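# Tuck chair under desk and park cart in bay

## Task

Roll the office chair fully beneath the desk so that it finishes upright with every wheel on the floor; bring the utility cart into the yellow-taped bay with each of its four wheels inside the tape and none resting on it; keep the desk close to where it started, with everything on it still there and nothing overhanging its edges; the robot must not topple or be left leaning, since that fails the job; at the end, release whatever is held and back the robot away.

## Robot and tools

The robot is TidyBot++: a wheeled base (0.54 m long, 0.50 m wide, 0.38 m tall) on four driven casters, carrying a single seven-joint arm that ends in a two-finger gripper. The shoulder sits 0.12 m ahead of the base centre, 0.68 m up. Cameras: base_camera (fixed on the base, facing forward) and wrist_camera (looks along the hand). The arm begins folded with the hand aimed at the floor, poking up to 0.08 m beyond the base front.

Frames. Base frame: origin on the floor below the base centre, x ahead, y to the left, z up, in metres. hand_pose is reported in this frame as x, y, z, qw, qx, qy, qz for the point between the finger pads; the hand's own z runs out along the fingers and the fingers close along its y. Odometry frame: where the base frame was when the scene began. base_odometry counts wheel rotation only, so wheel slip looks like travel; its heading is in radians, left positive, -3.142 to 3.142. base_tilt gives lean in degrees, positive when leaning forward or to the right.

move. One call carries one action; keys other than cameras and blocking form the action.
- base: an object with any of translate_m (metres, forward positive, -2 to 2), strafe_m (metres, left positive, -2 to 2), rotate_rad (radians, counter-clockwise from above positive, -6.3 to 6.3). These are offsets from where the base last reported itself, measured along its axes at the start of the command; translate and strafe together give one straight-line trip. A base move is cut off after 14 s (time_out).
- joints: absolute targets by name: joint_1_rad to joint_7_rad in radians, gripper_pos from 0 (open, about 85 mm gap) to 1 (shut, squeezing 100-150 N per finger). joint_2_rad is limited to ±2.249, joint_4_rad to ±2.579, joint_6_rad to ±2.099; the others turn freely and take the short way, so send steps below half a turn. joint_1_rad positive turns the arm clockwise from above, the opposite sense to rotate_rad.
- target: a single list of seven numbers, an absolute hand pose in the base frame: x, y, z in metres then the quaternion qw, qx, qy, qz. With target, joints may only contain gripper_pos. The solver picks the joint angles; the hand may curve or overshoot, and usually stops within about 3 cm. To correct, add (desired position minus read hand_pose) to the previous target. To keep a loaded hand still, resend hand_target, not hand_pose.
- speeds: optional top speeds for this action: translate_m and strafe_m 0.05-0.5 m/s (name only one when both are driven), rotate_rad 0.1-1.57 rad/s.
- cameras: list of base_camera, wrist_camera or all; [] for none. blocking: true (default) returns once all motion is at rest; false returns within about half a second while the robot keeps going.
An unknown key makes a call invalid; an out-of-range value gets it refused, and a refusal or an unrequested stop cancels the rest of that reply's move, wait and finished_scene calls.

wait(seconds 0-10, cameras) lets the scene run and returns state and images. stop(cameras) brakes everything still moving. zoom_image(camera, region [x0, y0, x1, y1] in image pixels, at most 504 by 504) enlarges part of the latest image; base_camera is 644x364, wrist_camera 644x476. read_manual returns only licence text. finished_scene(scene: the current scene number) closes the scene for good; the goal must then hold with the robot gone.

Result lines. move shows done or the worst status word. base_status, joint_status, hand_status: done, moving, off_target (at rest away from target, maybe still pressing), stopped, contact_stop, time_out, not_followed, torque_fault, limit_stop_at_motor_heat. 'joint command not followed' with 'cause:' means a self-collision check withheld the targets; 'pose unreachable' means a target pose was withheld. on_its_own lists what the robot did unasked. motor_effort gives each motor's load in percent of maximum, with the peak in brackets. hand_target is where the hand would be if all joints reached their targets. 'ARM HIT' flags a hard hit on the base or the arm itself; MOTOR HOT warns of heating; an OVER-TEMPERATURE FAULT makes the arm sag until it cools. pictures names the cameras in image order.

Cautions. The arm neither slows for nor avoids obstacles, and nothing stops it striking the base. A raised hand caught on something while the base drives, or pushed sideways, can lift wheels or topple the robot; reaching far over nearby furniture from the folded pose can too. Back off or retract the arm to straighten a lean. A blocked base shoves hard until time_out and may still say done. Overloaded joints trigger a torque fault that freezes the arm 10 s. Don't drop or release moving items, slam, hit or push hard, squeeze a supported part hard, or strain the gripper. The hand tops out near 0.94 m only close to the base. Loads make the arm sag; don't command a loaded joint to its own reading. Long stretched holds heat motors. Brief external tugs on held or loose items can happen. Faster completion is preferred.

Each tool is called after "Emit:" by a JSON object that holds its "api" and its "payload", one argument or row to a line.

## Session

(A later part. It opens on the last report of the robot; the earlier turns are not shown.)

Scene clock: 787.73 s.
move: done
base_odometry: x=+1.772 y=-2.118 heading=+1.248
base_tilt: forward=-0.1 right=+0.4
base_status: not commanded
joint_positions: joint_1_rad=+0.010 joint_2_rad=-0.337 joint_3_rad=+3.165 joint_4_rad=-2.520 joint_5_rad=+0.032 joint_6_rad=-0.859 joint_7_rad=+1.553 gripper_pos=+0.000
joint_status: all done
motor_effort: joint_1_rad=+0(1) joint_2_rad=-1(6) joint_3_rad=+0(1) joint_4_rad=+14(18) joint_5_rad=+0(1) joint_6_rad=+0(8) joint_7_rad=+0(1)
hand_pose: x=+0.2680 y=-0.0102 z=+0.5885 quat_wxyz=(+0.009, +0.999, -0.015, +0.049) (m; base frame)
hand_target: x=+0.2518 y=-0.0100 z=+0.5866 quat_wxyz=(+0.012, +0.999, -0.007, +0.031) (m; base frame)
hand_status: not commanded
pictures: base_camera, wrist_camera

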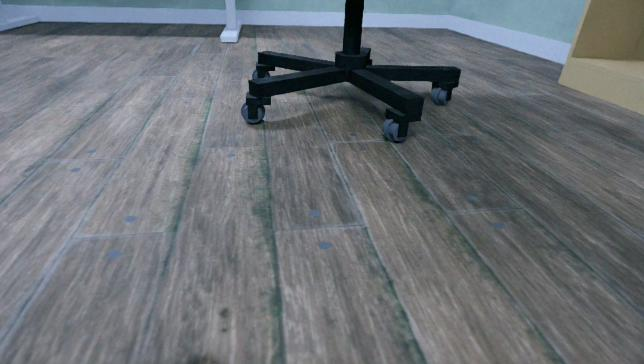

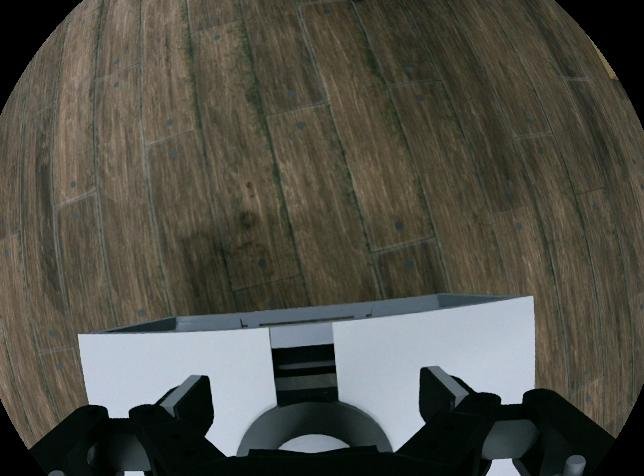

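Emit:
{"api": "move", "payload": {
  "joints": {"joint_1_rad":3.1},
  "base": {"strafe_m":-0.78},
  "cameras": []
}}

Emit:
{"api": "move", "payload": {
  "base": {"translate_m":0.84},
  "cameras": []
}}

Emit:
{"api": "move", "payload": {
  "base": {"rotate_rad":0.95}
}}

Scene clock: 812.07 s.
move: done
base_odometry: x=+2.512 y=-2.366 heading=+1.247
base_tilt: forward=-0.1 right=+0.4
base_status: done
joint_positions: joint_1_rad=+3.076 joint_2_rad=-0.337 joint_3_rad=+3.165 joint_4_rad=-2.520 joint_5_rad=+0.032 joint_6_rad=-0.861 joint_7_rad=+1.553 gripper_pos=+0.000
joint_status: all done
motor_effort: joint_1_rad=+0(1) joint_2_rad=-1(3) joint_3_rad=+0(1) joint_4_rad=+14(15) joint_5_rad=+0(1) joint_6_rad=+0(2) joint_7_rad=+0(1)
hand_pose: x=-0.0298 y=-0.0009 z=+0.5885 quat_wxyz=(+0.049, +0.022, -0.999, -0.007) (m; base frame)
hand_target: x=-0.0141 y=+0.0045 z=+0.5866 quat_wxyz=(+0.031, +0.013, -0.999, -0.011) (m; base frame)
hand_status: not commanded
pictures: none
No camera images: "cameras" was empty.

Scene clock: 817.33 s.
move: time_out
base_odometry: x=+2.778 y=-1.571 heading=+1.249
base_tilt: forward=-0.1 right=+0.4
base_status: translate_m time_out (by the wheels' count: +0.838 of +0.840)
joint_positions: joint_1_rad=+3.077 joint_2_rad=-0.344 joint_3_rad=+3.165 joint_4_rad=-2.521 joint_5_rad=+0.032 joint_6_rad=-0.866 joint_7_rad=+1.553 gripper_pos=+0.000
joint_status: not commanded
motor_effort: joint_1_rad=+0(1) joint_2_rad=-1(4) joint_3_rad=+0(2) joint_4_rad=+14(16) joint_5_rad=+0(1) joint_6_rad=+1(2) joint_7_rad=+0(1)
hand_pose: x=-0.0285 y=-0.0008 z=+0.5892 quat_wxyz=(+0.050, +0.022, -0.999, -0.007) (m; base frame)
hand_target: x=-0.0141 y=+0.0045 z=+0.5866 quat_wxyz=(+0.031, +0.013, -0.999, -0.011) (m; base frame)
hand_status: not commanded
pictures: none
No camera images: "cameras" was empty.

not run: a stop that you did not command came earlier in this reply.

Maybe bumped shelf.

Emit:
{"api": "move", "payload": {
  "base": {"translate_m":-0.05},
  "cameras": ["base_camera"]
}}

Emit:
{"api": "move", "payload": {
  "base": {"rotate_rad":0.95}
}}

Scene clock: 822.23 s.
move: done
base_odometry: x=+2.762 y=-1.618 heading=+1.249
base_tilt: forward=-0.1 right=+0.5
base_status: done
joint_positions: joint_1_rad=+3.077 joint_2_rad=-0.345 joint_3_rad=+3.165 joint_4_rad=-2.521 joint_5_rad=+0.032 joint_6_rad=-0.867 joint_7_rad=+1.553 gripper_pos=+0.000
joint_status: not commanded
motor_effort: joint_1_rad=+0(1) joint_2_rad=-2(3) joint_3_rad=+0(1) joint_4_rad=+14(16) joint_5_rad=+0(1) joint_6_rad=+1(1) joint_7_rad=+1(1)
hand_pose: x=-0.0281 y=-0.0008 z=+0.5893 quat_wxyz=(+0.049, +0.022, -0.999, -0.007) (m; base frame)
hand_target: x=-0.0141 y=+0.0045 z=+0.5866 quat_wxyz=(+0.031, +0.013, -0.999, -0.011) (m; base frame)
hand_status: not commanded
pictures: base_camera

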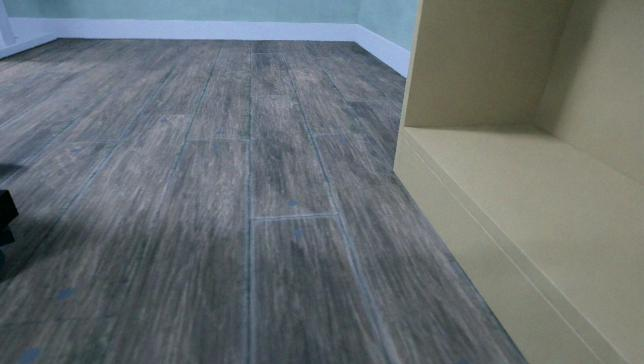

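Scene clock: 826.17 s.
move: time_out
base_odometry: x=+2.762 y=-1.619 heading=+2.184
base_tilt: forward=-0.1 right=+0.3
base_status: rotate_rad time_out (by the wheels' count: +0.935 of +0.950)
joint_positions: joint_1_rad=+3.079 joint_2_rad=-0.345 joint_3_rad=+3.164 joint_4_rad=-2.521 joint_5_rad=+0.032 joint_6_rad=-0.867 joint_7_rad=+1.553 gripper_pos=+0.000
joint_status: not commanded
motor_effort: joint_1_rad=+0(1) joint_2_rad=-2(3) joint_3_rad=+0(1) joint_4_rad=+14(15) joint_5_rad=+0(1) joint_6_rad=+1(2) joint_7_rad=+0(1)
hand_pose: x=-0.0281 y=-0.0006 z=+0.5893 quat_wxyz=(+0.049, +0.021, -0.999, -0.007) (m; base frame)
hand_target: x=-0.0141 y=+0.0045 z=+0.5866 quat_wxyz=(+0.031, +0.013, -0.999, -0.011) (m; base frame)
hand_status: not commanded
pictures: base_camera, wrist_camera

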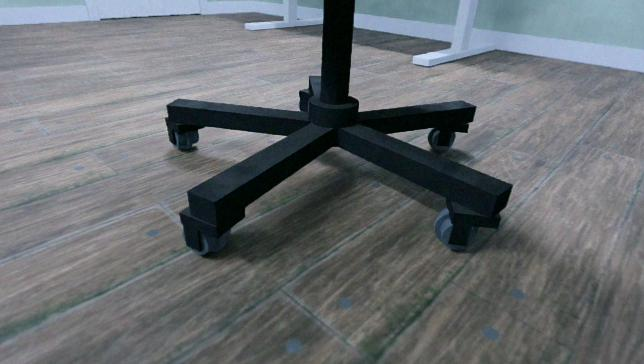

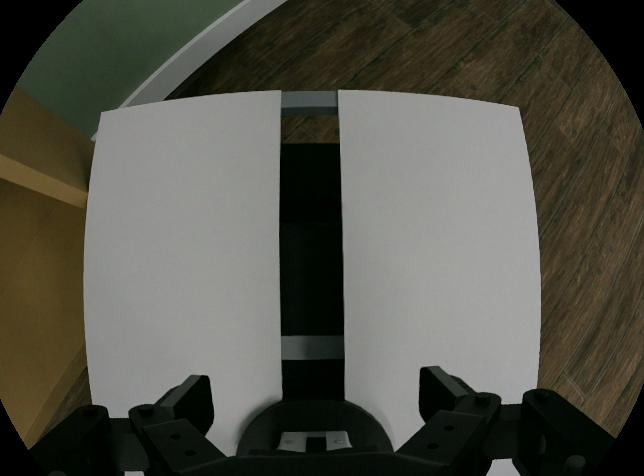

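Emit:
{"api": "move", "payload": {
  "base": {"translate_m":0.25},
  "cameras": []
}}

Emit:
{"api": "move", "payload": {
  "base": {"strafe_m":-0.2,"rotate_rad":0.3},
  "cameras": ["base_camera"]
}}

Emit:
{"api": "move", "payload": {
  "base": {"translate_m":0.6},
  "speeds": {"translate_m":0.13},
  "cameras": ["base_camera"]
}}

Scene clock: 849.80 s.
move: done
base_odometry: x=+2.618 y=-1.414 heading=+2.185
base_tilt: forward=-0.1 right=+0.4
base_status: done
joint_positions: joint_1_rad=+3.079 joint_2_rad=-0.351 joint_3_rad=+3.164 joint_4_rad=-2.524 joint_5_rad=+0.032 joint_6_rad=-0.871 joint_7_rad=+1.553 gripper_pos=+0.000
joint_status: not commanded
motor_effort: joint_1_rad=+0(1) joint_2_rad=-1(5) joint_3_rad=+0(1) joint_4_rad=+14(16) joint_5_rad=+0(1) joint_6_rad=+1(2) joint_7_rad=+0(1)
hand_pose: x=-0.0262 y=-0.0005 z=+0.5892 quat_wxyz=(+0.049, +0.021, -0.999, -0.007) (m; base frame)
hand_target: x=-0.0141 y=+0.0045 z=+0.5866 quat_wxyz=(+0.031, +0.013, -0.999, -0.011) (m; base frame)
hand_status: not commanded
pictures: none
No camera images: "cameras" was empty.

Scene clock: 853.07 s.
move: time_out
base_odometry: x=+2.754 y=-1.318 heading=+2.477
base_tilt: forward=-0.2 right=+0.5
base_status: strafe_m time_out (by the wheels' count: -0.166 of -0.200); the other done
joint_positions: joint_1_rad=+3.081 joint_2_rad=-0.349 joint_3_rad=+3.161 joint_4_rad=-2.526 joint_5_rad=+0.032 joint_6_rad=-0.876 joint_7_rad=+1.553 gripper_pos=+0.000
joint_status: not commanded
motor_effort: joint_1_rad=+0(2) joint_2_rad=-2(12) joint_3_rad=+0(6) joint_4_rad=+14(21) joint_5_rad=+0(5) joint_6_rad=+1(4) joint_7_rad=+1(1)
hand_pose: x=-0.0237 y=-0.0004 z=+0.5883 quat_wxyz=(+0.045, +0.022, -0.999, -0.008) (m; base frame)
hand_target: x=-0.0141 y=+0.0045 z=+0.5866 quat_wxyz=(+0.031, +0.013, -0.999, -0.011) (m; base frame)
hand_status: not commanded
pictures: base_camera

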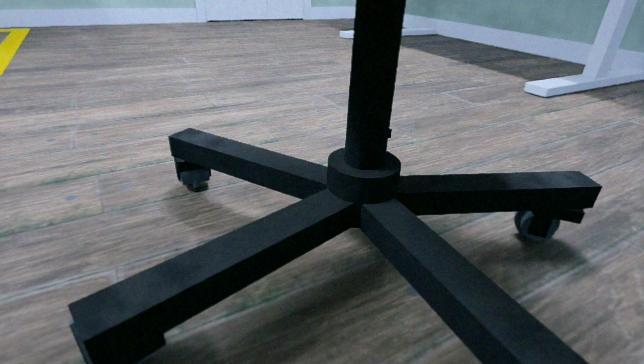

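not run: a stop that you did not command came earlier in this reply.

Emit:
{"api": "move", "payload": {
  "base": {"translate_m":0.5},
  "speeds": {"translate_m":0.13},
  "cameras": ["base_camera"]
}}

Scene clock: 863.00 s.
move: done
base_odometry: x=+2.360 y=-1.009 heading=+2.477
base_tilt: forward=-0.1 right=+0.5
base_status: done
joint_positions: joint_1_rad=+3.081 joint_2_rad=-0.350 joint_3_rad=+3.161 joint_4_rad=-2.526 joint_5_rad=+0.032 joint_6_rad=-0.876 joint_7_rad=+1.553 gripper_pos=+0.000
joint_status: not commanded
motor_effort: joint_1_rad=+0(1) joint_2_rad=-1(7) joint_3_rad=+0(1) joint_4_rad=+14(17) joint_5_rad=+0(1) joint_6_rad=+0(3) joint_7_rad=+1(1)
hand_pose: x=-0.0235 y=-0.0003 z=+0.5883 quat_wxyz=(+0.045, +0.022, -0.999, -0.008) (m; base frame)
hand_target: x=-0.0141 y=+0.0045 z=+0.5866 quat_wxyz=(+0.031, +0.013, -0.999, -0.011) (m; base frame)
hand_status: not commanded
pictures: base_camera

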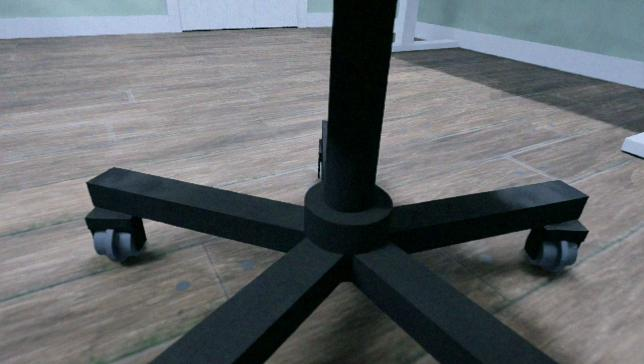

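Emit:
{"api": "move", "payload": {
  "base": {"translate_m":0.65},
  "speeds": {"translate_m":0.13},
  "cameras": ["base_camera"]
}}

Scene clock: 876.03 s.
move: done
base_odometry: x=+1.849 y=-0.608 heading=+2.477
base_tilt: forward=-0.1 right=+0.4
base_status: done
joint_positions: joint_1_rad=+3.081 joint_2_rad=-0.350 joint_3_rad=+3.161 joint_4_rad=-2.526 joint_5_rad=+0.032 joint_6_rad=-0.876 joint_7_rad=+1.553 gripper_pos=+0.000
joint_status: not commanded
motor_effort: joint_1_rad=+0(1) joint_2_rad=-1(3) joint_3_rad=+0(1) joint_4_rad=+14(16) joint_5_rad=+0(1) joint_6_rad=+0(2) joint_7_rad=+1(1)
hand_pose: x=-0.0235 y=-0.0003 z=+0.5883 quat_wxyz=(+0.045, +0.022, -0.999, -0.008) (m; base frame)
hand_target: x=-0.0141 y=+0.0045 z=+0.5866 quat_wxyz=(+0.031, +0.013, -0.999, -0.011) (m; base frame)
hand_status: not commanded
pictures: base_camera

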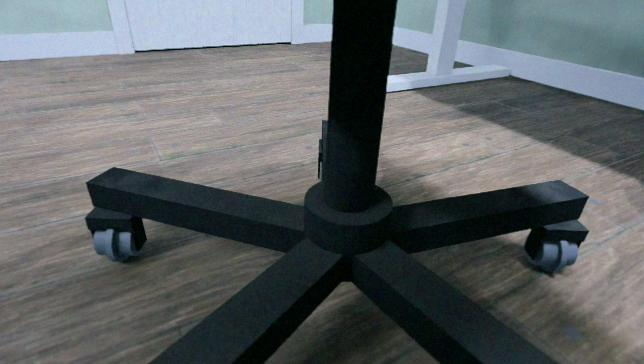

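Emit:
{"api": "move", "payload": {
  "base": {"translate_m":-0.25},
  "cameras": []
}}

Emit:
{"api": "move", "payload": {
  "base": {"strafe_m":0.75},
  "speeds": {"strafe_m":0.3},
  "cameras": ["base_camera"]
}}

Emit:
{"api": "move", "payload": {
  "base": {"translate_m":0.62},
  "speeds": {"translate_m":0.3},
  "cameras": []
}}

Emit:
{"api": "move", "payload": {
  "base": {"rotate_rad":-1.22},
  "cameras": ["base_camera"]
}}

Scene clock: 898.77 s.
move: done
base_odometry: x=+2.046 y=-0.762 heading=+2.477
base_tilt: forward=-0.1 right=+0.5
base_status: done
joint_positions: joint_1_rad=+3.081 joint_2_rad=-0.346 joint_3_rad=+3.161 joint_4_rad=-2.526 joint_5_rad=+0.032 joint_6_rad=-0.876 joint_7_rad=+1.553 gripper_pos=+0.000
joint_status: not commanded
motor_effort: joint_1_rad=+0(1) joint_2_rad=-2(4) joint_3_rad=+0(1) joint_4_rad=+14(16) joint_5_rad=+0(1) joint_6_rad=+1(2) joint_7_rad=+1(1)
hand_pose: x=-0.0229 y=-0.0003 z=+0.5877 quat_wxyz=(+0.043, +0.022, -0.999, -0.008) (m; base frame)
hand_target: x=-0.0141 y=+0.0045 z=+0.5866 quat_wxyz=(+0.031, +0.013, -0.999, -0.011) (m; base frame)
hand_status: not commanded
pictures: none
No camera images: "cameras" was empty.

Scene clock: 902.10 s.
move: done
base_odometry: x=+1.583 y=-1.353 heading=+2.477
base_tilt: forward=-0.1 right=+0.4
base_status: done
joint_positions: joint_1_rad=+3.081 joint_2_rad=-0.346 joint_3_rad=+3.161 joint_4_rad=-2.526 joint_5_rad=+0.032 joint_6_rad=-0.876 joint_7_rad=+1.553 gripper_pos=+0.000
joint_status: not commanded
motor_effort: joint_1_rad=+0(1) joint_2_rad=-1(2) joint_3_rad=+0(1) joint_4_rad=+14(15) joint_5_rad=+0(1) joint_6_rad=+1(2) joint_7_rad=+0(1)
hand_pose: x=-0.0229 y=-0.0003 z=+0.5877 quat_wxyz=(+0.043, +0.022, -0.999, -0.008) (m; base frame)
hand_target: x=-0.0141 y=+0.0045 z=+0.5866 quat_wxyz=(+0.031, +0.013, -0.999, -0.011) (m; base frame)
hand_status: not commanded
pictures: base_camera

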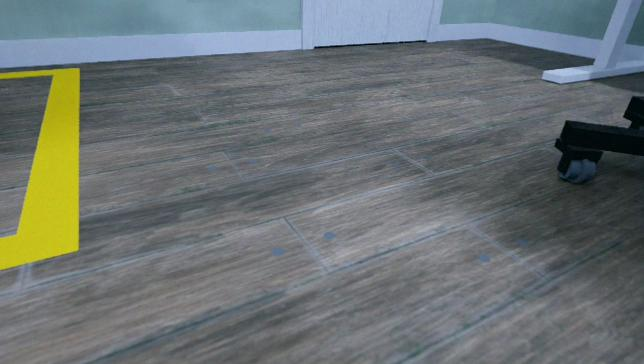

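Scene clock: 905.00 s.
move: done
base_odometry: x=+1.095 y=-0.971 heading=+2.477
base_tilt: forward=-0.1 right=+0.4
base_status: done
joint_positions: joint_1_rad=+3.081 joint_2_rad=-0.348 joint_3_rad=+3.161 joint_4_rad=-2.526 joint_5_rad=+0.032 joint_6_rad=-0.876 joint_7_rad=+1.553 gripper_pos=+0.000
joint_status: not commanded
motor_effort: joint_1_rad=+0(1) joint_2_rad=-2(4) joint_3_rad=+0(1) joint_4_rad=+14(16) joint_5_rad=+0(1) joint_6_rad=+0(2) joint_7_rad=+0(1)
hand_pose: x=-0.0230 y=-0.0003 z=+0.5878 quat_wxyz=(+0.044, +0.022, -0.999, -0.008) (m; base frame)
hand_target: x=-0.0141 y=+0.0045 z=+0.5866 quat_wxyz=(+0.031, +0.013, -0.999, -0.011) (m; base frame)
hand_status: not commanded
pictures: none
No camera images: "cameras" was empty.

Scene clock: 907.07 s.
move: done
base_odometry: x=+1.095 y=-0.971 heading=+1.258
base_tilt: forward=-0.1 right=+0.4
base_status: done
joint_positions: joint_1_rad=+3.081 joint_2_rad=-0.348 joint_3_rad=+3.161 joint_4_rad=-2.526 joint_5_rad=+0.032 joint_6_rad=-0.876 joint_7_rad=+1.553 gripper_pos=+0.000
joint_status: not commanded
motor_effort: joint_1_rad=+0(1) joint_2_rad=-1(2) joint_3_rad=+0(1) joint_4_rad=+14(15) joint_5_rad=+0(1) joint_6_rad=+0(1) joint_7_rad=+0(1)
hand_pose: x=-0.0230 y=-0.0003 z=+0.5878 quat_wxyz=(+0.044, +0.022, -0.999, -0.008) (m; base frame)
hand_target: x=-0.0141 y=+0.0045 z=+0.5866 quat_wxyz=(+0.031, +0.013, -0.999, -0.011) (m; base frame)
hand_status: not commanded
pictures: base_camera

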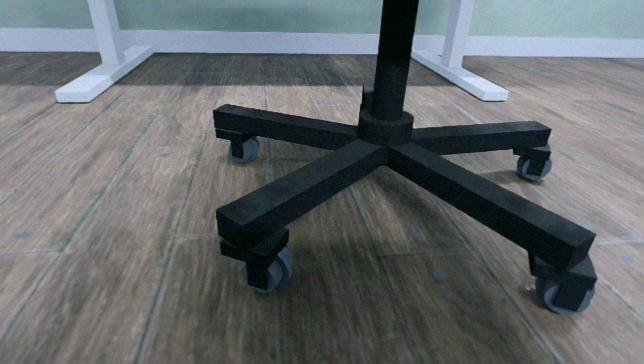

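Emit:
{"api": "move", "payload": {
  "base": {"strafe_m":-0.28,"rotate_rad":0.2},
  "joints": {"joint_1_rad":0},
  "cameras": []
}}

Emit:
{"api": "move", "payload": {
  "joints": {"joint_6_rad":0.1}
}}

Scene clock: 921.87 s.
move: done
base_odometry: x=+1.361 y=-1.057 heading=+1.459
base_tilt: forward=-0.1 right=+0.5
base_status: done
joint_positions: joint_1_rad=+0.024 joint_2_rad=-0.348 joint_3_rad=+3.161 joint_4_rad=-2.526 joint_5_rad=+0.032 joint_6_rad=-0.876 joint_7_rad=+1.553 gripper_pos=+0.000
joint_status: all done
motor_effort: joint_1_rad=+0(2) joint_2_rad=-1(3) joint_3_rad=+0(1) joint_4_rad=+14(15) joint_5_rad=+0(1) joint_6_rad=+1(1) joint_7_rad=+0(1)
hand_pose: x=+0.2605 y=-0.0116 z=+0.5878 quat_wxyz=(+0.010, +0.999, -0.020, +0.043) (m; base frame)
hand_target: x=+0.2518 y=-0.0100 z=+0.5866 quat_wxyz=(+0.012, +0.999, -0.007, +0.031) (m; base frame)
hand_status: not commanded
pictures: none
No camera images: "cameras" was empty.

Scene clock: 923.53 s.
move: done
base_odometry: x=+1.361 y=-1.057 heading=+1.459
base_tilt: forward=+0.0 right=+0.4
base_status: not commanded
joint_positions: joint_1_rad=+0.023 joint_2_rad=-0.348 joint_3_rad=+3.161 joint_4_rad=-2.527 joint_5_rad=+0.032 joint_6_rad=+0.055 joint_7_rad=+1.553 gripper_pos=+0.000
joint_status: all done
motor_effort: joint_1_rad=+0(0) joint_2_rad=-5(6) joint_3_rad=+0(1) joint_4_rad=+18(18) joint_5_rad=+0(1) joint_6_rad=+7(8) joint_7_rad=+0(1)
hand_pose: x=+0.4983 y=-0.0143 z=+0.7341 quat_wxyz=(+0.010, +0.873, -0.013, +0.487) (m; base frame)
hand_target: x=+0.5045 y=-0.0057 z=+0.7455 quat_wxyz=(+0.006, +0.862, -0.001, +0.506) (m; base frame)
hand_status: not commanded
pictures: base_camera, wrist_camera

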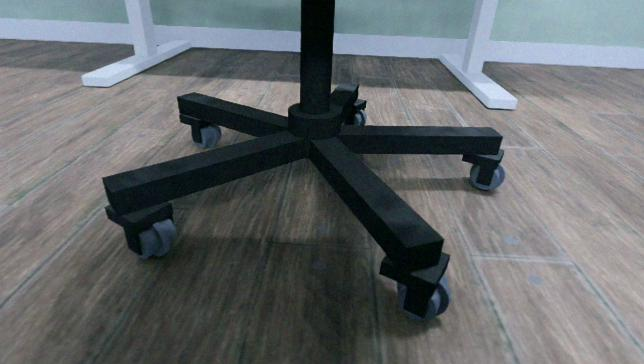

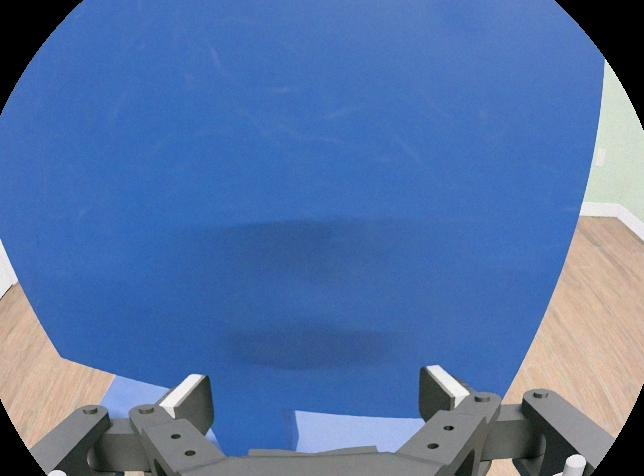

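Emit:
{"api": "move", "payload": {
  "joints": {"joint_6_rad":-0.9},
  "cameras": []
}}

Emit:
{"api": "move", "payload": {
  "joints": {"joint_1_rad":3.1},
  "base": {"translate_m":0.6},
  "speeds": {"translate_m":0.13}
}}

Scene clock: 932.33 s.
move: done
base_odometry: x=+1.361 y=-1.057 heading=+1.459
base_tilt: forward=-0.2 right=+0.5
base_status: not commanded
joint_positions: joint_1_rad=+0.023 joint_2_rad=-0.348 joint_3_rad=+3.161 joint_4_rad=-2.528 joint_5_rad=+0.032 joint_6_rad=-0.861 joint_7_rad=+1.553 gripper_pos=+0.000
joint_status: all done
motor_effort: joint_1_rad=+1(1) joint_2_rad=-1(6) joint_3_rad=+0(1) joint_4_rad=+14(18) joint_5_rad=+0(1) joint_6_rad=+1(7) joint_7_rad=+0(1)
hand_pose: x=+0.2643 y=-0.0117 z=+0.5878 quat_wxyz=(+0.010, +0.999, -0.020, +0.050) (m; base frame)
hand_target: x=+0.2518 y=-0.0100 z=+0.5866 quat_wxyz=(+0.012, +0.999, -0.007, +0.031) (m; base frame)
hand_status: not commanded
pictures: none
No camera images: "cameras" was empty.

Scene clock: 937.50 s.
move: done
base_odometry: x=+1.429 y=-0.460 heading=+1.459
base_tilt: forward=-0.1 right=+0.5
base_status: done
joint_positions: joint_1_rad=+3.077 joint_2_rad=-0.349 joint_3_rad=+3.161 joint_4_rad=-2.528 joint_5_rad=+0.032 joint_6_rad=-0.866 joint_7_rad=+1.553 gripper_pos=+0.000
joint_status: all done
motor_effort: joint_1_rad=+0(2) joint_2_rad=-2(3) joint_3_rad=+0(2) joint_4_rad=+14(15) joint_5_rad=+0(1) joint_6_rad=+0(2) joint_7_rad=+1(1)
hand_pose: x=-0.0254 y=-0.0011 z=+0.5878 quat_wxyz=(+0.049, +0.024, -0.999, -0.008) (m; base frame)
hand_target: x=-0.0141 y=+0.0045 z=+0.5866 quat_wxyz=(+0.031, +0.013, -0.999, -0.011) (m; base frame)
hand_status: not commanded
pictures: base_camera, wrist_camera

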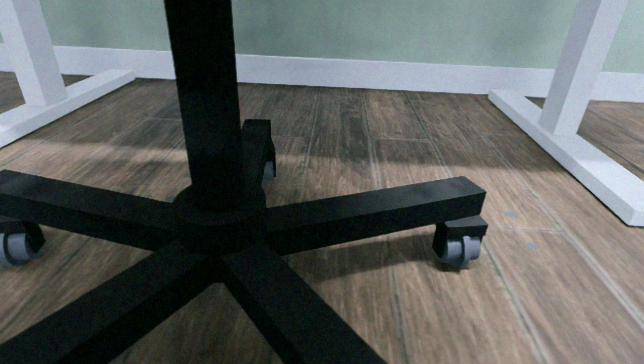

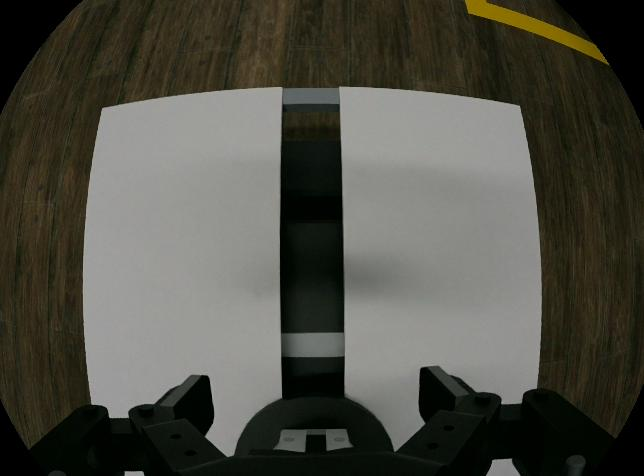

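Emit:
{"api": "move", "payload": {
  "base": {"translate_m":0.35},
  "speeds": {"translate_m":0.12},
  "cameras": ["base_camera"]
}}

Emit:
{"api": "move", "payload": {
  "base": {"translate_m":-0.5},
  "joints": {"joint_1_rad":0},
  "cameras": []
}}

Emit:
{"api": "move", "payload": {
  "joints": {"joint_6_rad":0.2}
}}

Scene clock: 964.63 s.
move: done
base_odometry: x=+1.468 y=-0.113 heading=+1.459
base_tilt: forward=-0.1 right=+0.5
base_status: done
joint_positions: joint_1_rad=+3.077 joint_2_rad=-0.350 joint_3_rad=+3.161 joint_4_rad=-2.528 joint_5_rad=+0.032 joint_6_rad=-0.867 joint_7_rad=+1.553 gripper_pos=+0.000
joint_status: not commanded
motor_effort: joint_1_rad=+0(1) joint_2_rad=-2(3) joint_3_rad=+0(1) joint_4_rad=+14(16) joint_5_rad=+0(1) joint_6_rad=+1(2) joint_7_rad=+1(1)
hand_pose: x=-0.0251 y=-0.0010 z=+0.5878 quat_wxyz=(+0.048, +0.024, -0.999, -0.008) (m; base frame)
hand_target: x=-0.0141 y=+0.0045 z=+0.5866 quat_wxyz=(+0.031, +0.013, -0.999, -0.011) (m; base frame)
hand_status: not commanded
pictures: base_camera

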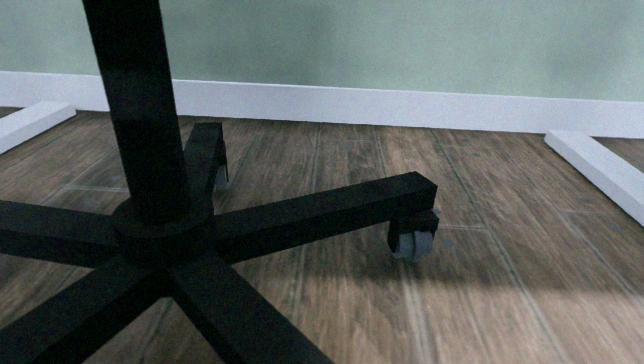

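Scene clock: 968.53 s.
move: done
base_odometry: x=+1.412 y=-0.610 heading=+1.460
base_tilt: forward=-0.1 right=+0.4
base_status: done
joint_positions: joint_1_rad=+0.023 joint_2_rad=-0.350 joint_3_rad=+3.161 joint_4_rad=-2.528 joint_5_rad=+0.032 joint_6_rad=-0.868 joint_7_rad=+1.553 gripper_pos=+0.000
joint_status: all done
motor_effort: joint_1_rad=+1(1) joint_2_rad=-2(4) joint_3_rad=+0(1) joint_4_rad=+14(16) joint_5_rad=+0(1) joint_6_rad=+1(2) joint_7_rad=+0(1)
hand_pose: x=+0.2623 y=-0.0116 z=+0.5879 quat_wxyz=(+0.010, +0.999, -0.020, +0.048) (m; base frame)
hand_target: x=+0.2518 y=-0.0100 z=+0.5866 quat_wxyz=(+0.012, +0.999, -0.007, +0.031) (m; base frame)
hand_status: not commanded
pictures: none
No camera images: "cameras" was empty.

Scene clock: 970.27 s.
move: done
base_odometry: x=+1.412 y=-0.610 heading=+1.460
base_tilt: forward=-0.2 right=+0.5
base_status: not commanded
joint_positions: joint_1_rad=+0.023 joint_2_rad=-0.350 joint_3_rad=+3.161 joint_4_rad=-2.528 joint_5_rad=+0.032 joint_6_rad=+0.154 joint_7_rad=+1.553 gripper_pos=+0.000
joint_status: all done
motor_effort: joint_1_rad=+0(1) joint_2_rad=-6(6) joint_3_rad=+0(1) joint_4_rad=+18(19) joint_5_rad=+0(1) joint_6_rad=+7(8) joint_7_rad=+1(1)
hand_pose: x=+0.5126 y=-0.0141 z=+0.7614 quat_wxyz=(+0.010, +0.848, -0.012, +0.530) (m; base frame)
hand_target: x=+0.5183 y=-0.0050 z=+0.7734 quat_wxyz=(+0.005, +0.836, +0.000, +0.549) (m; base frame)
hand_status: not commanded
pictures: base_camera, wrist_camera

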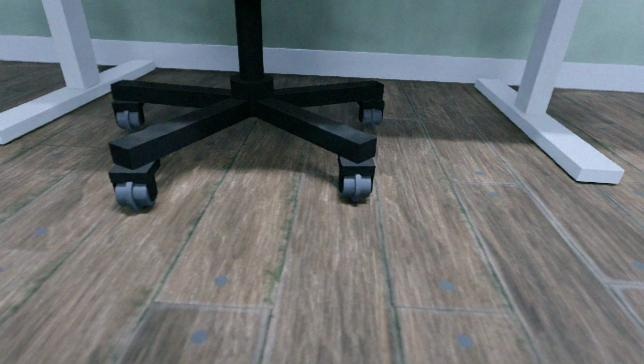

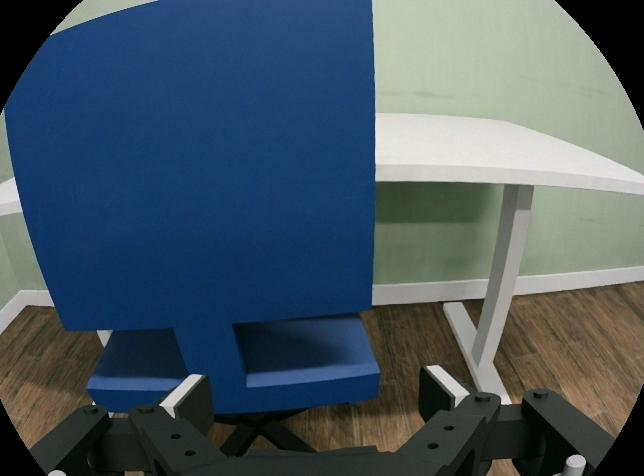

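Emit:
{"api": "move", "payload": {
  "joints": {"joint_6_rad":-0.9},
  "cameras": []
}}

Emit:
{"api": "move", "payload": {
  "base": {"rotate_rad":-0.2,"strafe_m":0.31},
  "joints": {"joint_1_rad":3.1},
  "cameras": ["base_camera"]
}}

Emit:
{"api": "move", "payload": {
  "base": {"translate_m":0.65},
  "speeds": {"translate_m":0.1},
  "cameras": ["base_camera"]
}}

Scene clock: 985.23 s.
move: done
base_odometry: x=+1.412 y=-0.610 heading=+1.460
base_tilt: forward=-0.1 right=+0.4
base_status: not commanded
joint_positions: joint_1_rad=+0.023 joint_2_rad=-0.350 joint_3_rad=+3.161 joint_4_rad=-2.529 joint_5_rad=+0.032 joint_6_rad=-0.861 joint_7_rad=+1.553 gripper_pos=+0.000
joint_status: all done
motor_effort: joint_1_rad=+0(0) joint_2_rad=-1(6) joint_3_rad=+0(1) joint_4_rad=+14(19) joint_5_rad=+0(1) joint_6_rad=+1(7) joint_7_rad=+0(1)
hand_pose: x=+0.2641 y=-0.0116 z=+0.5879 quat_wxyz=(+0.010, +0.998, -0.020, +0.051) (m; base frame)
hand_target: x=+0.2518 y=-0.0100 z=+0.5866 quat_wxyz=(+0.012, +0.999, -0.007, +0.031) (m; base frame)
hand_status: not commanded
pictures: none
No camera images: "cameras" was empty.

Scene clock: 989.13 s.
move: done
base_odometry: x=+1.104 y=-0.575 heading=+1.259
base_tilt: forward=-0.1 right=+0.4
base_status: done
joint_positions: joint_1_rad=+3.076 joint_2_rad=-0.350 joint_3_rad=+3.161 joint_4_rad=-2.529 joint_5_rad=+0.032 joint_6_rad=-0.863 joint_7_rad=+1.553 gripper_pos=+0.000
joint_status: all done
motor_effort: joint_1_rad=+0(2) joint_2_rad=-1(2) joint_3_rad=+0(1) joint_4_rad=+14(15) joint_5_rad=+0(1) joint_6_rad=+1(2) joint_7_rad=+1(1)
hand_pose: x=-0.0260 y=-0.0012 z=+0.5878 quat_wxyz=(+0.050, +0.024, -0.998, -0.008) (m; base frame)
hand_target: x=-0.0141 y=+0.0045 z=+0.5866 quat_wxyz=(+0.031, +0.013, -0.999, -0.011) (m; base frame)
hand_status: not commanded
pictures: base_camera

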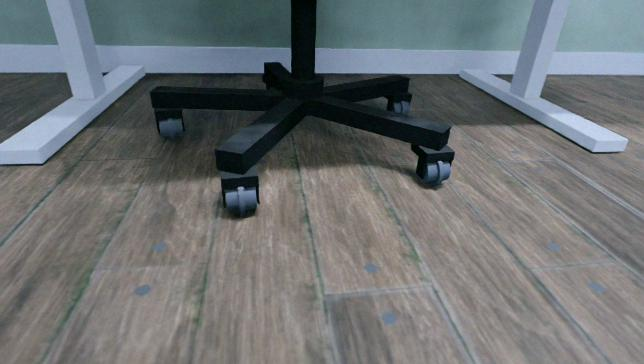

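Scene clock: 1000.90 s.
move: time_out
base_odometry: x=+1.300 y=+0.032 heading=+1.259
base_tilt: forward=-0.2 right=+0.4
base_status: translate_m time_out (by the wheels' count: +0.638 of +0.650)
joint_positions: joint_1_rad=+3.083 joint_2_rad=-0.255 joint_3_rad=+3.160 joint_4_rad=-2.531 joint_5_rad=+0.032 joint_6_rad=-0.871 joint_7_rad=+1.553 gripper_pos=+0.000
joint_status: not commanded
motor_effort: joint_1_rad=+2(3) joint_2_rad=-18(30) joint_3_rad=+1(2) joint_4_rad=+13(17) joint_5_rad=+1(1) joint_6_rad=+0(3) joint_7_rad=+1(1)
hand_pose: x=-0.0129 y=+0.0004 z=+0.5739 quat_wxyz=(-0.003, +0.022, -1.000, -0.010) (m; base frame)
hand_target: x=-0.0141 y=+0.0045 z=+0.5866 quat_wxyz=(+0.031, +0.013, -0.999, -0.011) (m; base frame)
hand_status: not commanded
pictures: base_camera

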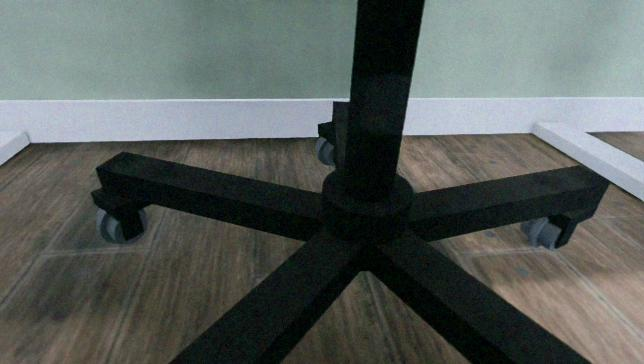

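Emit:
{"api": "move", "payload": {
  "base": {"translate_m":-0.6},
  "cameras": []
}}

Emit:
{"api": "move", "payload": {
  "joints": {"joint_1_rad":0},
  "cameras": []
}}

Emit:
{"api": "move", "payload": {
  "joints": {"joint_6_rad":0.2}
}}

Emit:
{"api": "move", "payload": {
  "joints": {"joint_1_rad":0.6},
  "cameras": ["wrist_camera"]
}}

Scene clock: 1017.77 s.
move: done
base_odometry: x=+1.115 y=-0.539 heading=+1.258
base_tilt: forward=-0.1 right=+0.5
base_status: done
joint_positions: joint_1_rad=+3.083 joint_2_rad=-0.351 joint_3_rad=+3.160 joint_4_rad=-2.531 joint_5_rad=+0.032 joint_6_rad=-0.872 joint_7_rad=+1.553 gripper_pos=+0.000
joint_status: not commanded
motor_effort: joint_1_rad=+0(2) joint_2_rad=-1(22) joint_3_rad=+0(1) joint_4_rad=+14(16) joint_5_rad=+0(1) joint_6_rad=+1(2) joint_7_rad=+0(1)
hand_pose: x=-0.0220 y=-0.0001 z=+0.5869 quat_wxyz=(+0.044, +0.021, -0.999, -0.008) (m; base frame)
hand_target: x=-0.0141 y=+0.0045 z=+0.5866 quat_wxyz=(+0.031, +0.013, -0.999, -0.011) (m; base frame)
hand_status: not commanded
pictures: none
No camera images: "cameras" was empty.

Scene clock: 1021.67 s.
move: done
base_odometry: x=+1.115 y=-0.539 heading=+1.258
base_tilt: forward=-0.1 right=+0.4
base_status: not commanded
joint_positions: joint_1_rad=+0.024 joint_2_rad=-0.351 joint_3_rad=+3.160 joint_4_rad=-2.531 joint_5_rad=+0.032 joint_6_rad=-0.872 joint_7_rad=+1.553 gripper_pos=+0.000
joint_status: all done
motor_effort: joint_1_rad=+0(2) joint_2_rad=-1(2) joint_3_rad=+0(1) joint_4_rad=+14(15) joint_5_rad=+0(1) joint_6_rad=+1(1) joint_7_rad=+1(1)
hand_pose: x=+0.2595 y=-0.0114 z=+0.5869 quat_wxyz=(+0.010, +0.999, -0.020, +0.044) (m; base frame)
hand_target: x=+0.2518 y=-0.0100 z=+0.5866 quat_wxyz=(+0.012, +0.999, -0.007, +0.031) (m; base frame)
hand_status: not commanded
pictures: none
No camera images: "cameras" was empty.

Scene clock: 1023.40 s.
move: done
base_odometry: x=+1.115 y=-0.539 heading=+1.258
base_tilt: forward=-0.1 right=+0.4
base_status: not commanded
joint_positions: joint_1_rad=+0.023 joint_2_rad=-0.351 joint_3_rad=+3.160 joint_4_rad=-2.531 joint_5_rad=+0.032 joint_6_rad=+0.154 joint_7_rad=+1.553 gripper_pos=+0.000
joint_status: all done
motor_effort: joint_1_rad=+0(1) joint_2_rad=-5(7) joint_3_rad=+0(1) joint_4_rad=+18(19) joint_5_rad=+0(0) joint_6_rad=+7(8) joint_7_rad=+1(1)
hand_pose: x=+0.5116 y=-0.0136 z=+0.7598 quat_wxyz=(+0.010, +0.849, -0.012, +0.529) (m; base frame)
hand_target: x=+0.5183 y=-0.0050 z=+0.7733 quat_wxyz=(+0.005, +0.836, +0.000, +0.549) (m; base frame)
hand_status: not commanded
pictures: base_camera, wrist_camera

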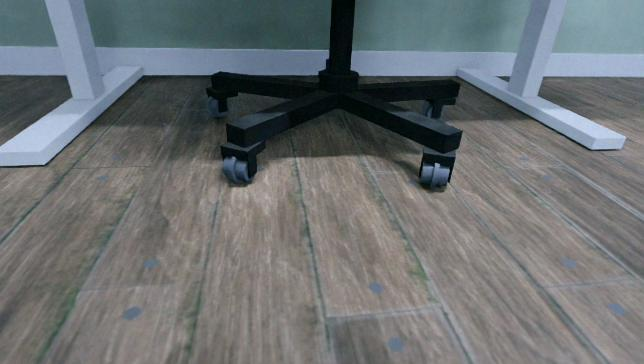

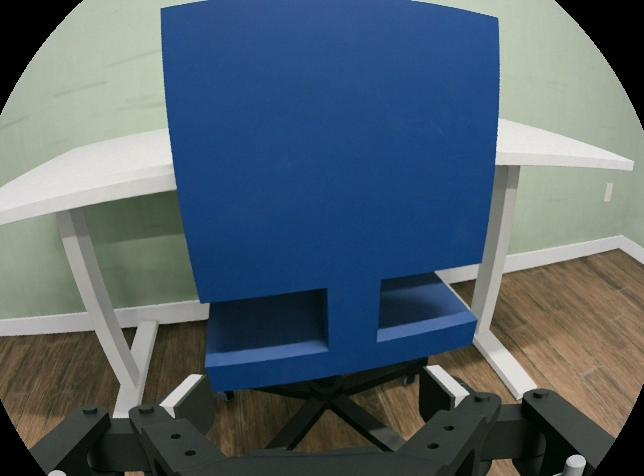

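Scene clock: 1025.23 s.
move: done
base_odometry: x=+1.115 y=-0.539 heading=+1.258
base_tilt: forward=-0.2 right=+0.4
base_status: not commanded
joint_positions: joint_1_rad=+0.577 joint_2_rad=-0.351 joint_3_rad=+3.160 joint_4_rad=-2.531 joint_5_rad=+0.032 joint_6_rad=+0.154 joint_7_rad=+1.553 gripper_pos=+0.000
joint_status: all done
motor_effort: joint_1_rad=+0(1) joint_2_rad=-5(6) joint_3_rad=+0(1) joint_4_rad=+18(19) joint_5_rad=+0(1) joint_6_rad=+8(8) joint_7_rad=+1(1)
hand_pose: x=+0.4457 y=-0.2181 z=+0.7598 quat_wxyz=(+0.154, +0.813, -0.243, +0.506) (m; base frame)
hand_target: x=+0.4458 y=-0.2296 z=+0.7733 quat_wxyz=(+0.167, +0.799, -0.247, +0.523) (m; base frame)
hand_status: not commanded
pictures: wrist_camera

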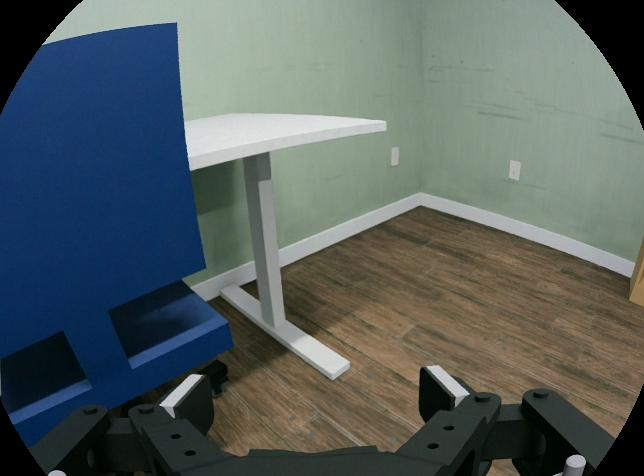

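Emit:
{"api": "move", "payload": {
  "base": {"strafe_m":0.15},
  "joints": {"joint_1_rad":0,"joint_6_rad":0.6,"gripper_pos":1},
  "cameras": []
}}

Emit:
{"api": "move", "payload": {
  "base": {"translate_m":0.3},
  "speeds": {"translate_m":0.1}
}}

Scene clock: 1042.43 s.
move: done
base_odometry: x=+0.972 y=-0.493 heading=+1.258
base_tilt: forward=-0.1 right=+0.4
base_status: done
joint_positions: joint_1_rad=+0.023 joint_2_rad=-0.350 joint_3_rad=+3.160 joint_4_rad=-2.531 joint_5_rad=+0.032 joint_6_rad=+0.548 joint_7_rad=+1.553 gripper_pos=+0.999
joint_status: all done
motor_effort: joint_1_rad=+0(2) joint_2_rad=-6(7) joint_3_rad=+0(2) joint_4_rad=+19(20) joint_5_rad=+0(1) joint_6_rad=+8(9) joint_7_rad=+0(1)
hand_pose: x=+0.5429 y=-0.0118 z=+0.8777 quat_wxyz=(+0.009, +0.729, -0.008, +0.685) (m; base frame)
hand_target: x=+0.5440 y=-0.0020 z=+0.8943 quat_wxyz=(+0.002, +0.710, +0.003, +0.704) (m; base frame)
hand_status: not commanded
pictures: none
No camera images: "cameras" was empty.

Scene clock: 1045.90 s.
move: done
base_odometry: x=+1.064 y=-0.208 heading=+1.258
base_tilt: forward=-0.1 right=+0.5
base_status: done
joint_positions: joint_1_rad=+0.008 joint_2_rad=-0.385 joint_3_rad=+3.153 joint_4_rad=-2.559 joint_5_rad=+0.032 joint_6_rad=+0.556 joint_7_rad=+1.553 gripper_pos=+0.999
joint_status: not commanded
motor_effort: joint_1_rad=+1(3) joint_2_rad=+3(7) joint_3_rad=+2(4) joint_4_rad=+25(28) joint_5_rad=-1(2) joint_6_rad=+9(10) joint_7_rad=+1(1)
hand_pose: x=+0.5309 y=-0.0019 z=+0.8792 quat_wxyz=(+0.002, +0.723, +0.001, +0.690) (m; base frame)
hand_target: x=+0.5440 y=-0.0020 z=+0.8943 quat_wxyz=(+0.002, +0.710, +0.003, +0.704) (m; base frame)
hand_status: not commanded
pictures: base_camera, wrist_camera

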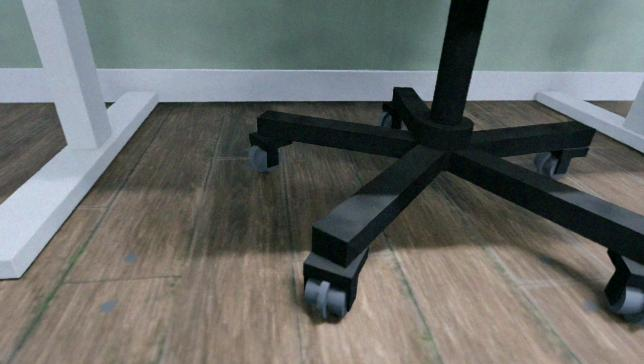

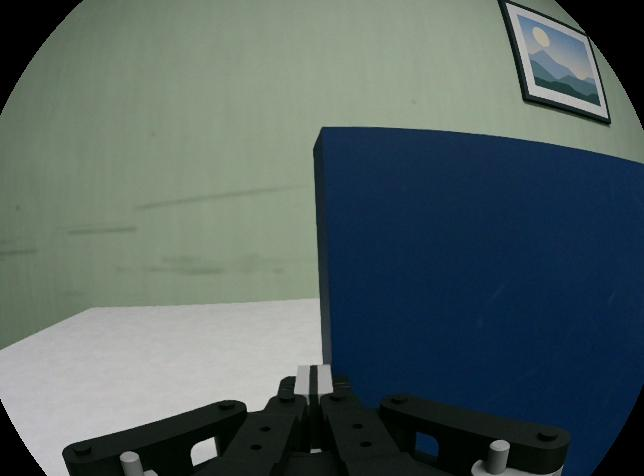

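Emit:
{"api": "move", "payload": {
  "base": {"translate_m":-0.05},
  "cameras": []
}}

Emit:
{"api": "move", "payload": {
  "base": {"strafe_m":-0.05},
  "cameras": []
}}

Emit:
{"api": "move", "payload": {
  "base": {"translate_m":0.15},
  "speeds": {"translate_m":0.08}
}}

Scene clock: 1053.27 s.
move: done
base_odometry: x=+1.049 y=-0.255 heading=+1.259
base_tilt: forward=-0.1 right=+0.4
base_status: done
joint_positions: joint_1_rad=+0.008 joint_2_rad=-0.352 joint_3_rad=+3.154 joint_4_rad=-2.541 joint_5_rad=+0.032 joint_6_rad=+0.557 joint_7_rad=+1.553 gripper_pos=+0.999
joint_status: not commanded
motor_effort: joint_1_rad=+0(1) joint_2_rad=-6(9) joint_3_rad=+0(2) joint_4_rad=+18(24) joint_5_rad=+0(1) joint_6_rad=+8(9) joint_7_rad=+1(1)
hand_pose: x=+0.5410 y=-0.0023 z=+0.8759 quat_wxyz=(+0.002, +0.728, +0.001, +0.685) (m; base frame)
hand_target: x=+0.5440 y=-0.0020 z=+0.8943 quat_wxyz=(+0.002, +0.710, +0.003, +0.704) (m; base frame)
hand_status: not commanded
pictures: none
No camera images: "cameras" was empty.

Scene clock: 1054.23 s.
move: done
base_odometry: x=+1.097 y=-0.270 heading=+1.259
base_tilt: forward=-0.1 right=+0.5
base_status: done
joint_positions: joint_1_rad=+0.008 joint_2_rad=-0.352 joint_3_rad=+3.159 joint_4_rad=-2.541 joint_5_rad=+0.032 joint_6_rad=+0.558 joint_7_rad=+1.553 gripper_pos=+0.999
joint_status: not commanded
motor_effort: joint_1_rad=+0(1) joint_2_rad=-6(7) joint_3_rad=+0(2) joint_4_rad=+19(20) joint_5_rad=+0(1) joint_6_rad=+9(9) joint_7_rad=+0(1)
hand_pose: x=+0.5410 y=-0.0046 z=+0.8759 quat_wxyz=(+0.003, +0.728, -0.001, +0.685) (m; base frame)
hand_target: x=+0.5440 y=-0.0020 z=+0.8943 quat_wxyz=(+0.002, +0.710, +0.003, +0.704) (m; base frame)
hand_status: not commanded
pictures: none
No camera images: "cameras" was empty.

Scene clock: 1058.70 s.
move: time_out
base_odometry: x=+1.142 y=-0.131 heading=+1.262
base_tilt: forward=-0.2 right=+0.4
base_status: translate_m time_out (by the wheels' count: +0.147 of +0.150)
joint_positions: joint_1_rad=-0.002 joint_2_rad=-0.502 joint_3_rad=+3.141 joint_4_rad=-2.653 joint_5_rad=+0.032 joint_6_rad=+0.571 joint_7_rad=+1.553 gripper_pos=+0.999
joint_status: not commanded
motor_effort: joint_1_rad=+3(6) joint_2_rad=+26(32) joint_3_rad=+4(7) joint_4_rad=+39(45) joint_5_rad=-2(4) joint_6_rad=+6(10) joint_7_rad=+1(1)
hand_pose: x=+0.4907 y=+0.0078 z=+0.8752 quat_wxyz=(-0.004, +0.710, +0.011, +0.704) (m; base frame)
hand_target: x=+0.5440 y=-0.0020 z=+0.8943 quat_wxyz=(+0.002, +0.710, +0.003, +0.704) (m; base frame)
hand_status: not commanded
pictures: base_camera, wrist_camera

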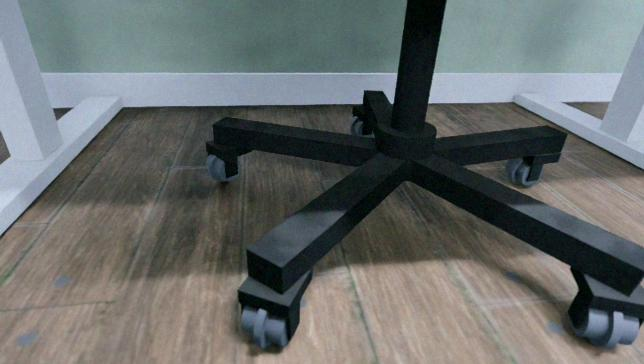

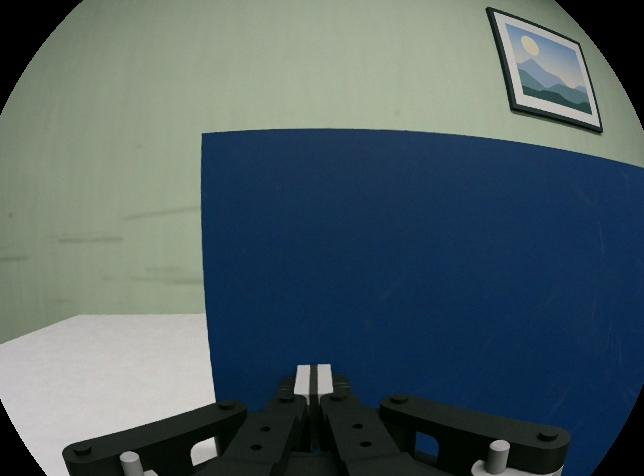

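Straight against the desk now. Back off and verify.

Emit:
{"api": "move", "payload": {
  "base": {"translate_m":-0.55},
  "speeds": {"translate_m":0.25},
  "cameras": []
}}

Emit:
{"api": "move", "payload": {
  "joints": {"joint_6_rad":0.2}
}}

Scene clock: 1066.93 s.
move: done
base_odometry: x=+0.975 y=-0.655 heading=+1.261
base_tilt: forward=-0.1 right=+0.4
base_status: done
joint_positions: joint_1_rad=-0.002 joint_2_rad=-0.345 joint_3_rad=+3.155 joint_4_rad=-2.543 joint_5_rad=+0.032 joint_6_rad=+0.573 joint_7_rad=+1.553 gripper_pos=+0.999
joint_status: not commanded
motor_effort: joint_1_rad=+0(4) joint_2_rad=-7(28) joint_3_rad=+0(4) joint_4_rad=+18(38) joint_5_rad=+0(2) joint_6_rad=+8(9) joint_7_rad=+0(1)
hand_pose: x=+0.5422 y=+0.0012 z=+0.8762 quat_wxyz=(-0.001, +0.726, +0.004, +0.687) (m; base frame)
hand_target: x=+0.5440 y=-0.0020 z=+0.8943 quat_wxyz=(+0.002, +0.710, +0.003, +0.704) (m; base frame)
hand_status: not commanded
pictures: none
No camera images: "cameras" was empty.

Scene clock: 1068.03 s.
move: done
base_odometry: x=+0.975 y=-0.655 heading=+1.261
base_tilt: forward=-0.1 right=+0.5
base_status: not commanded
joint_positions: joint_1_rad=-0.002 joint_2_rad=-0.345 joint_3_rad=+3.155 joint_4_rad=-2.542 joint_5_rad=+0.032 joint_6_rad=+0.222 joint_7_rad=+1.553 gripper_pos=+0.999
joint_status: all done
motor_effort: joint_1_rad=+0(1) joint_2_rad=-5(7) joint_3_rad=+0(1) joint_4_rad=+19(21) joint_5_rad=+0(0) joint_6_rad=+8(10) joint_7_rad=+0(1)
hand_pose: x=+0.5178 y=-0.0013 z=+0.7712 quat_wxyz=(+0.002, +0.835, +0.002, +0.551) (m; base frame)
hand_target: x=+0.5183 y=-0.0050 z=+0.7733 quat_wxyz=(+0.005, +0.836, +0.000, +0.549) (m; base frame)
hand_status: not commanded
pictures: base_camera, wrist_camera

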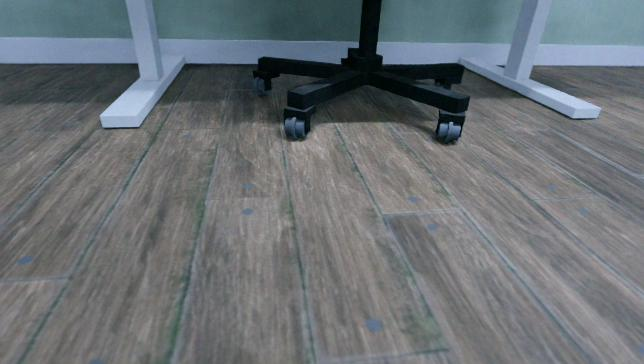

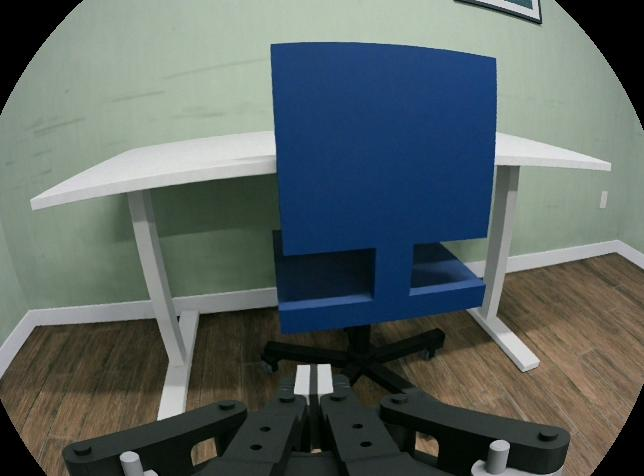

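Chair aligned and in.

Emit:
{"api": "finished_scene", "payload": {
  "scene": 2
}}

The scene is finished: the task was done.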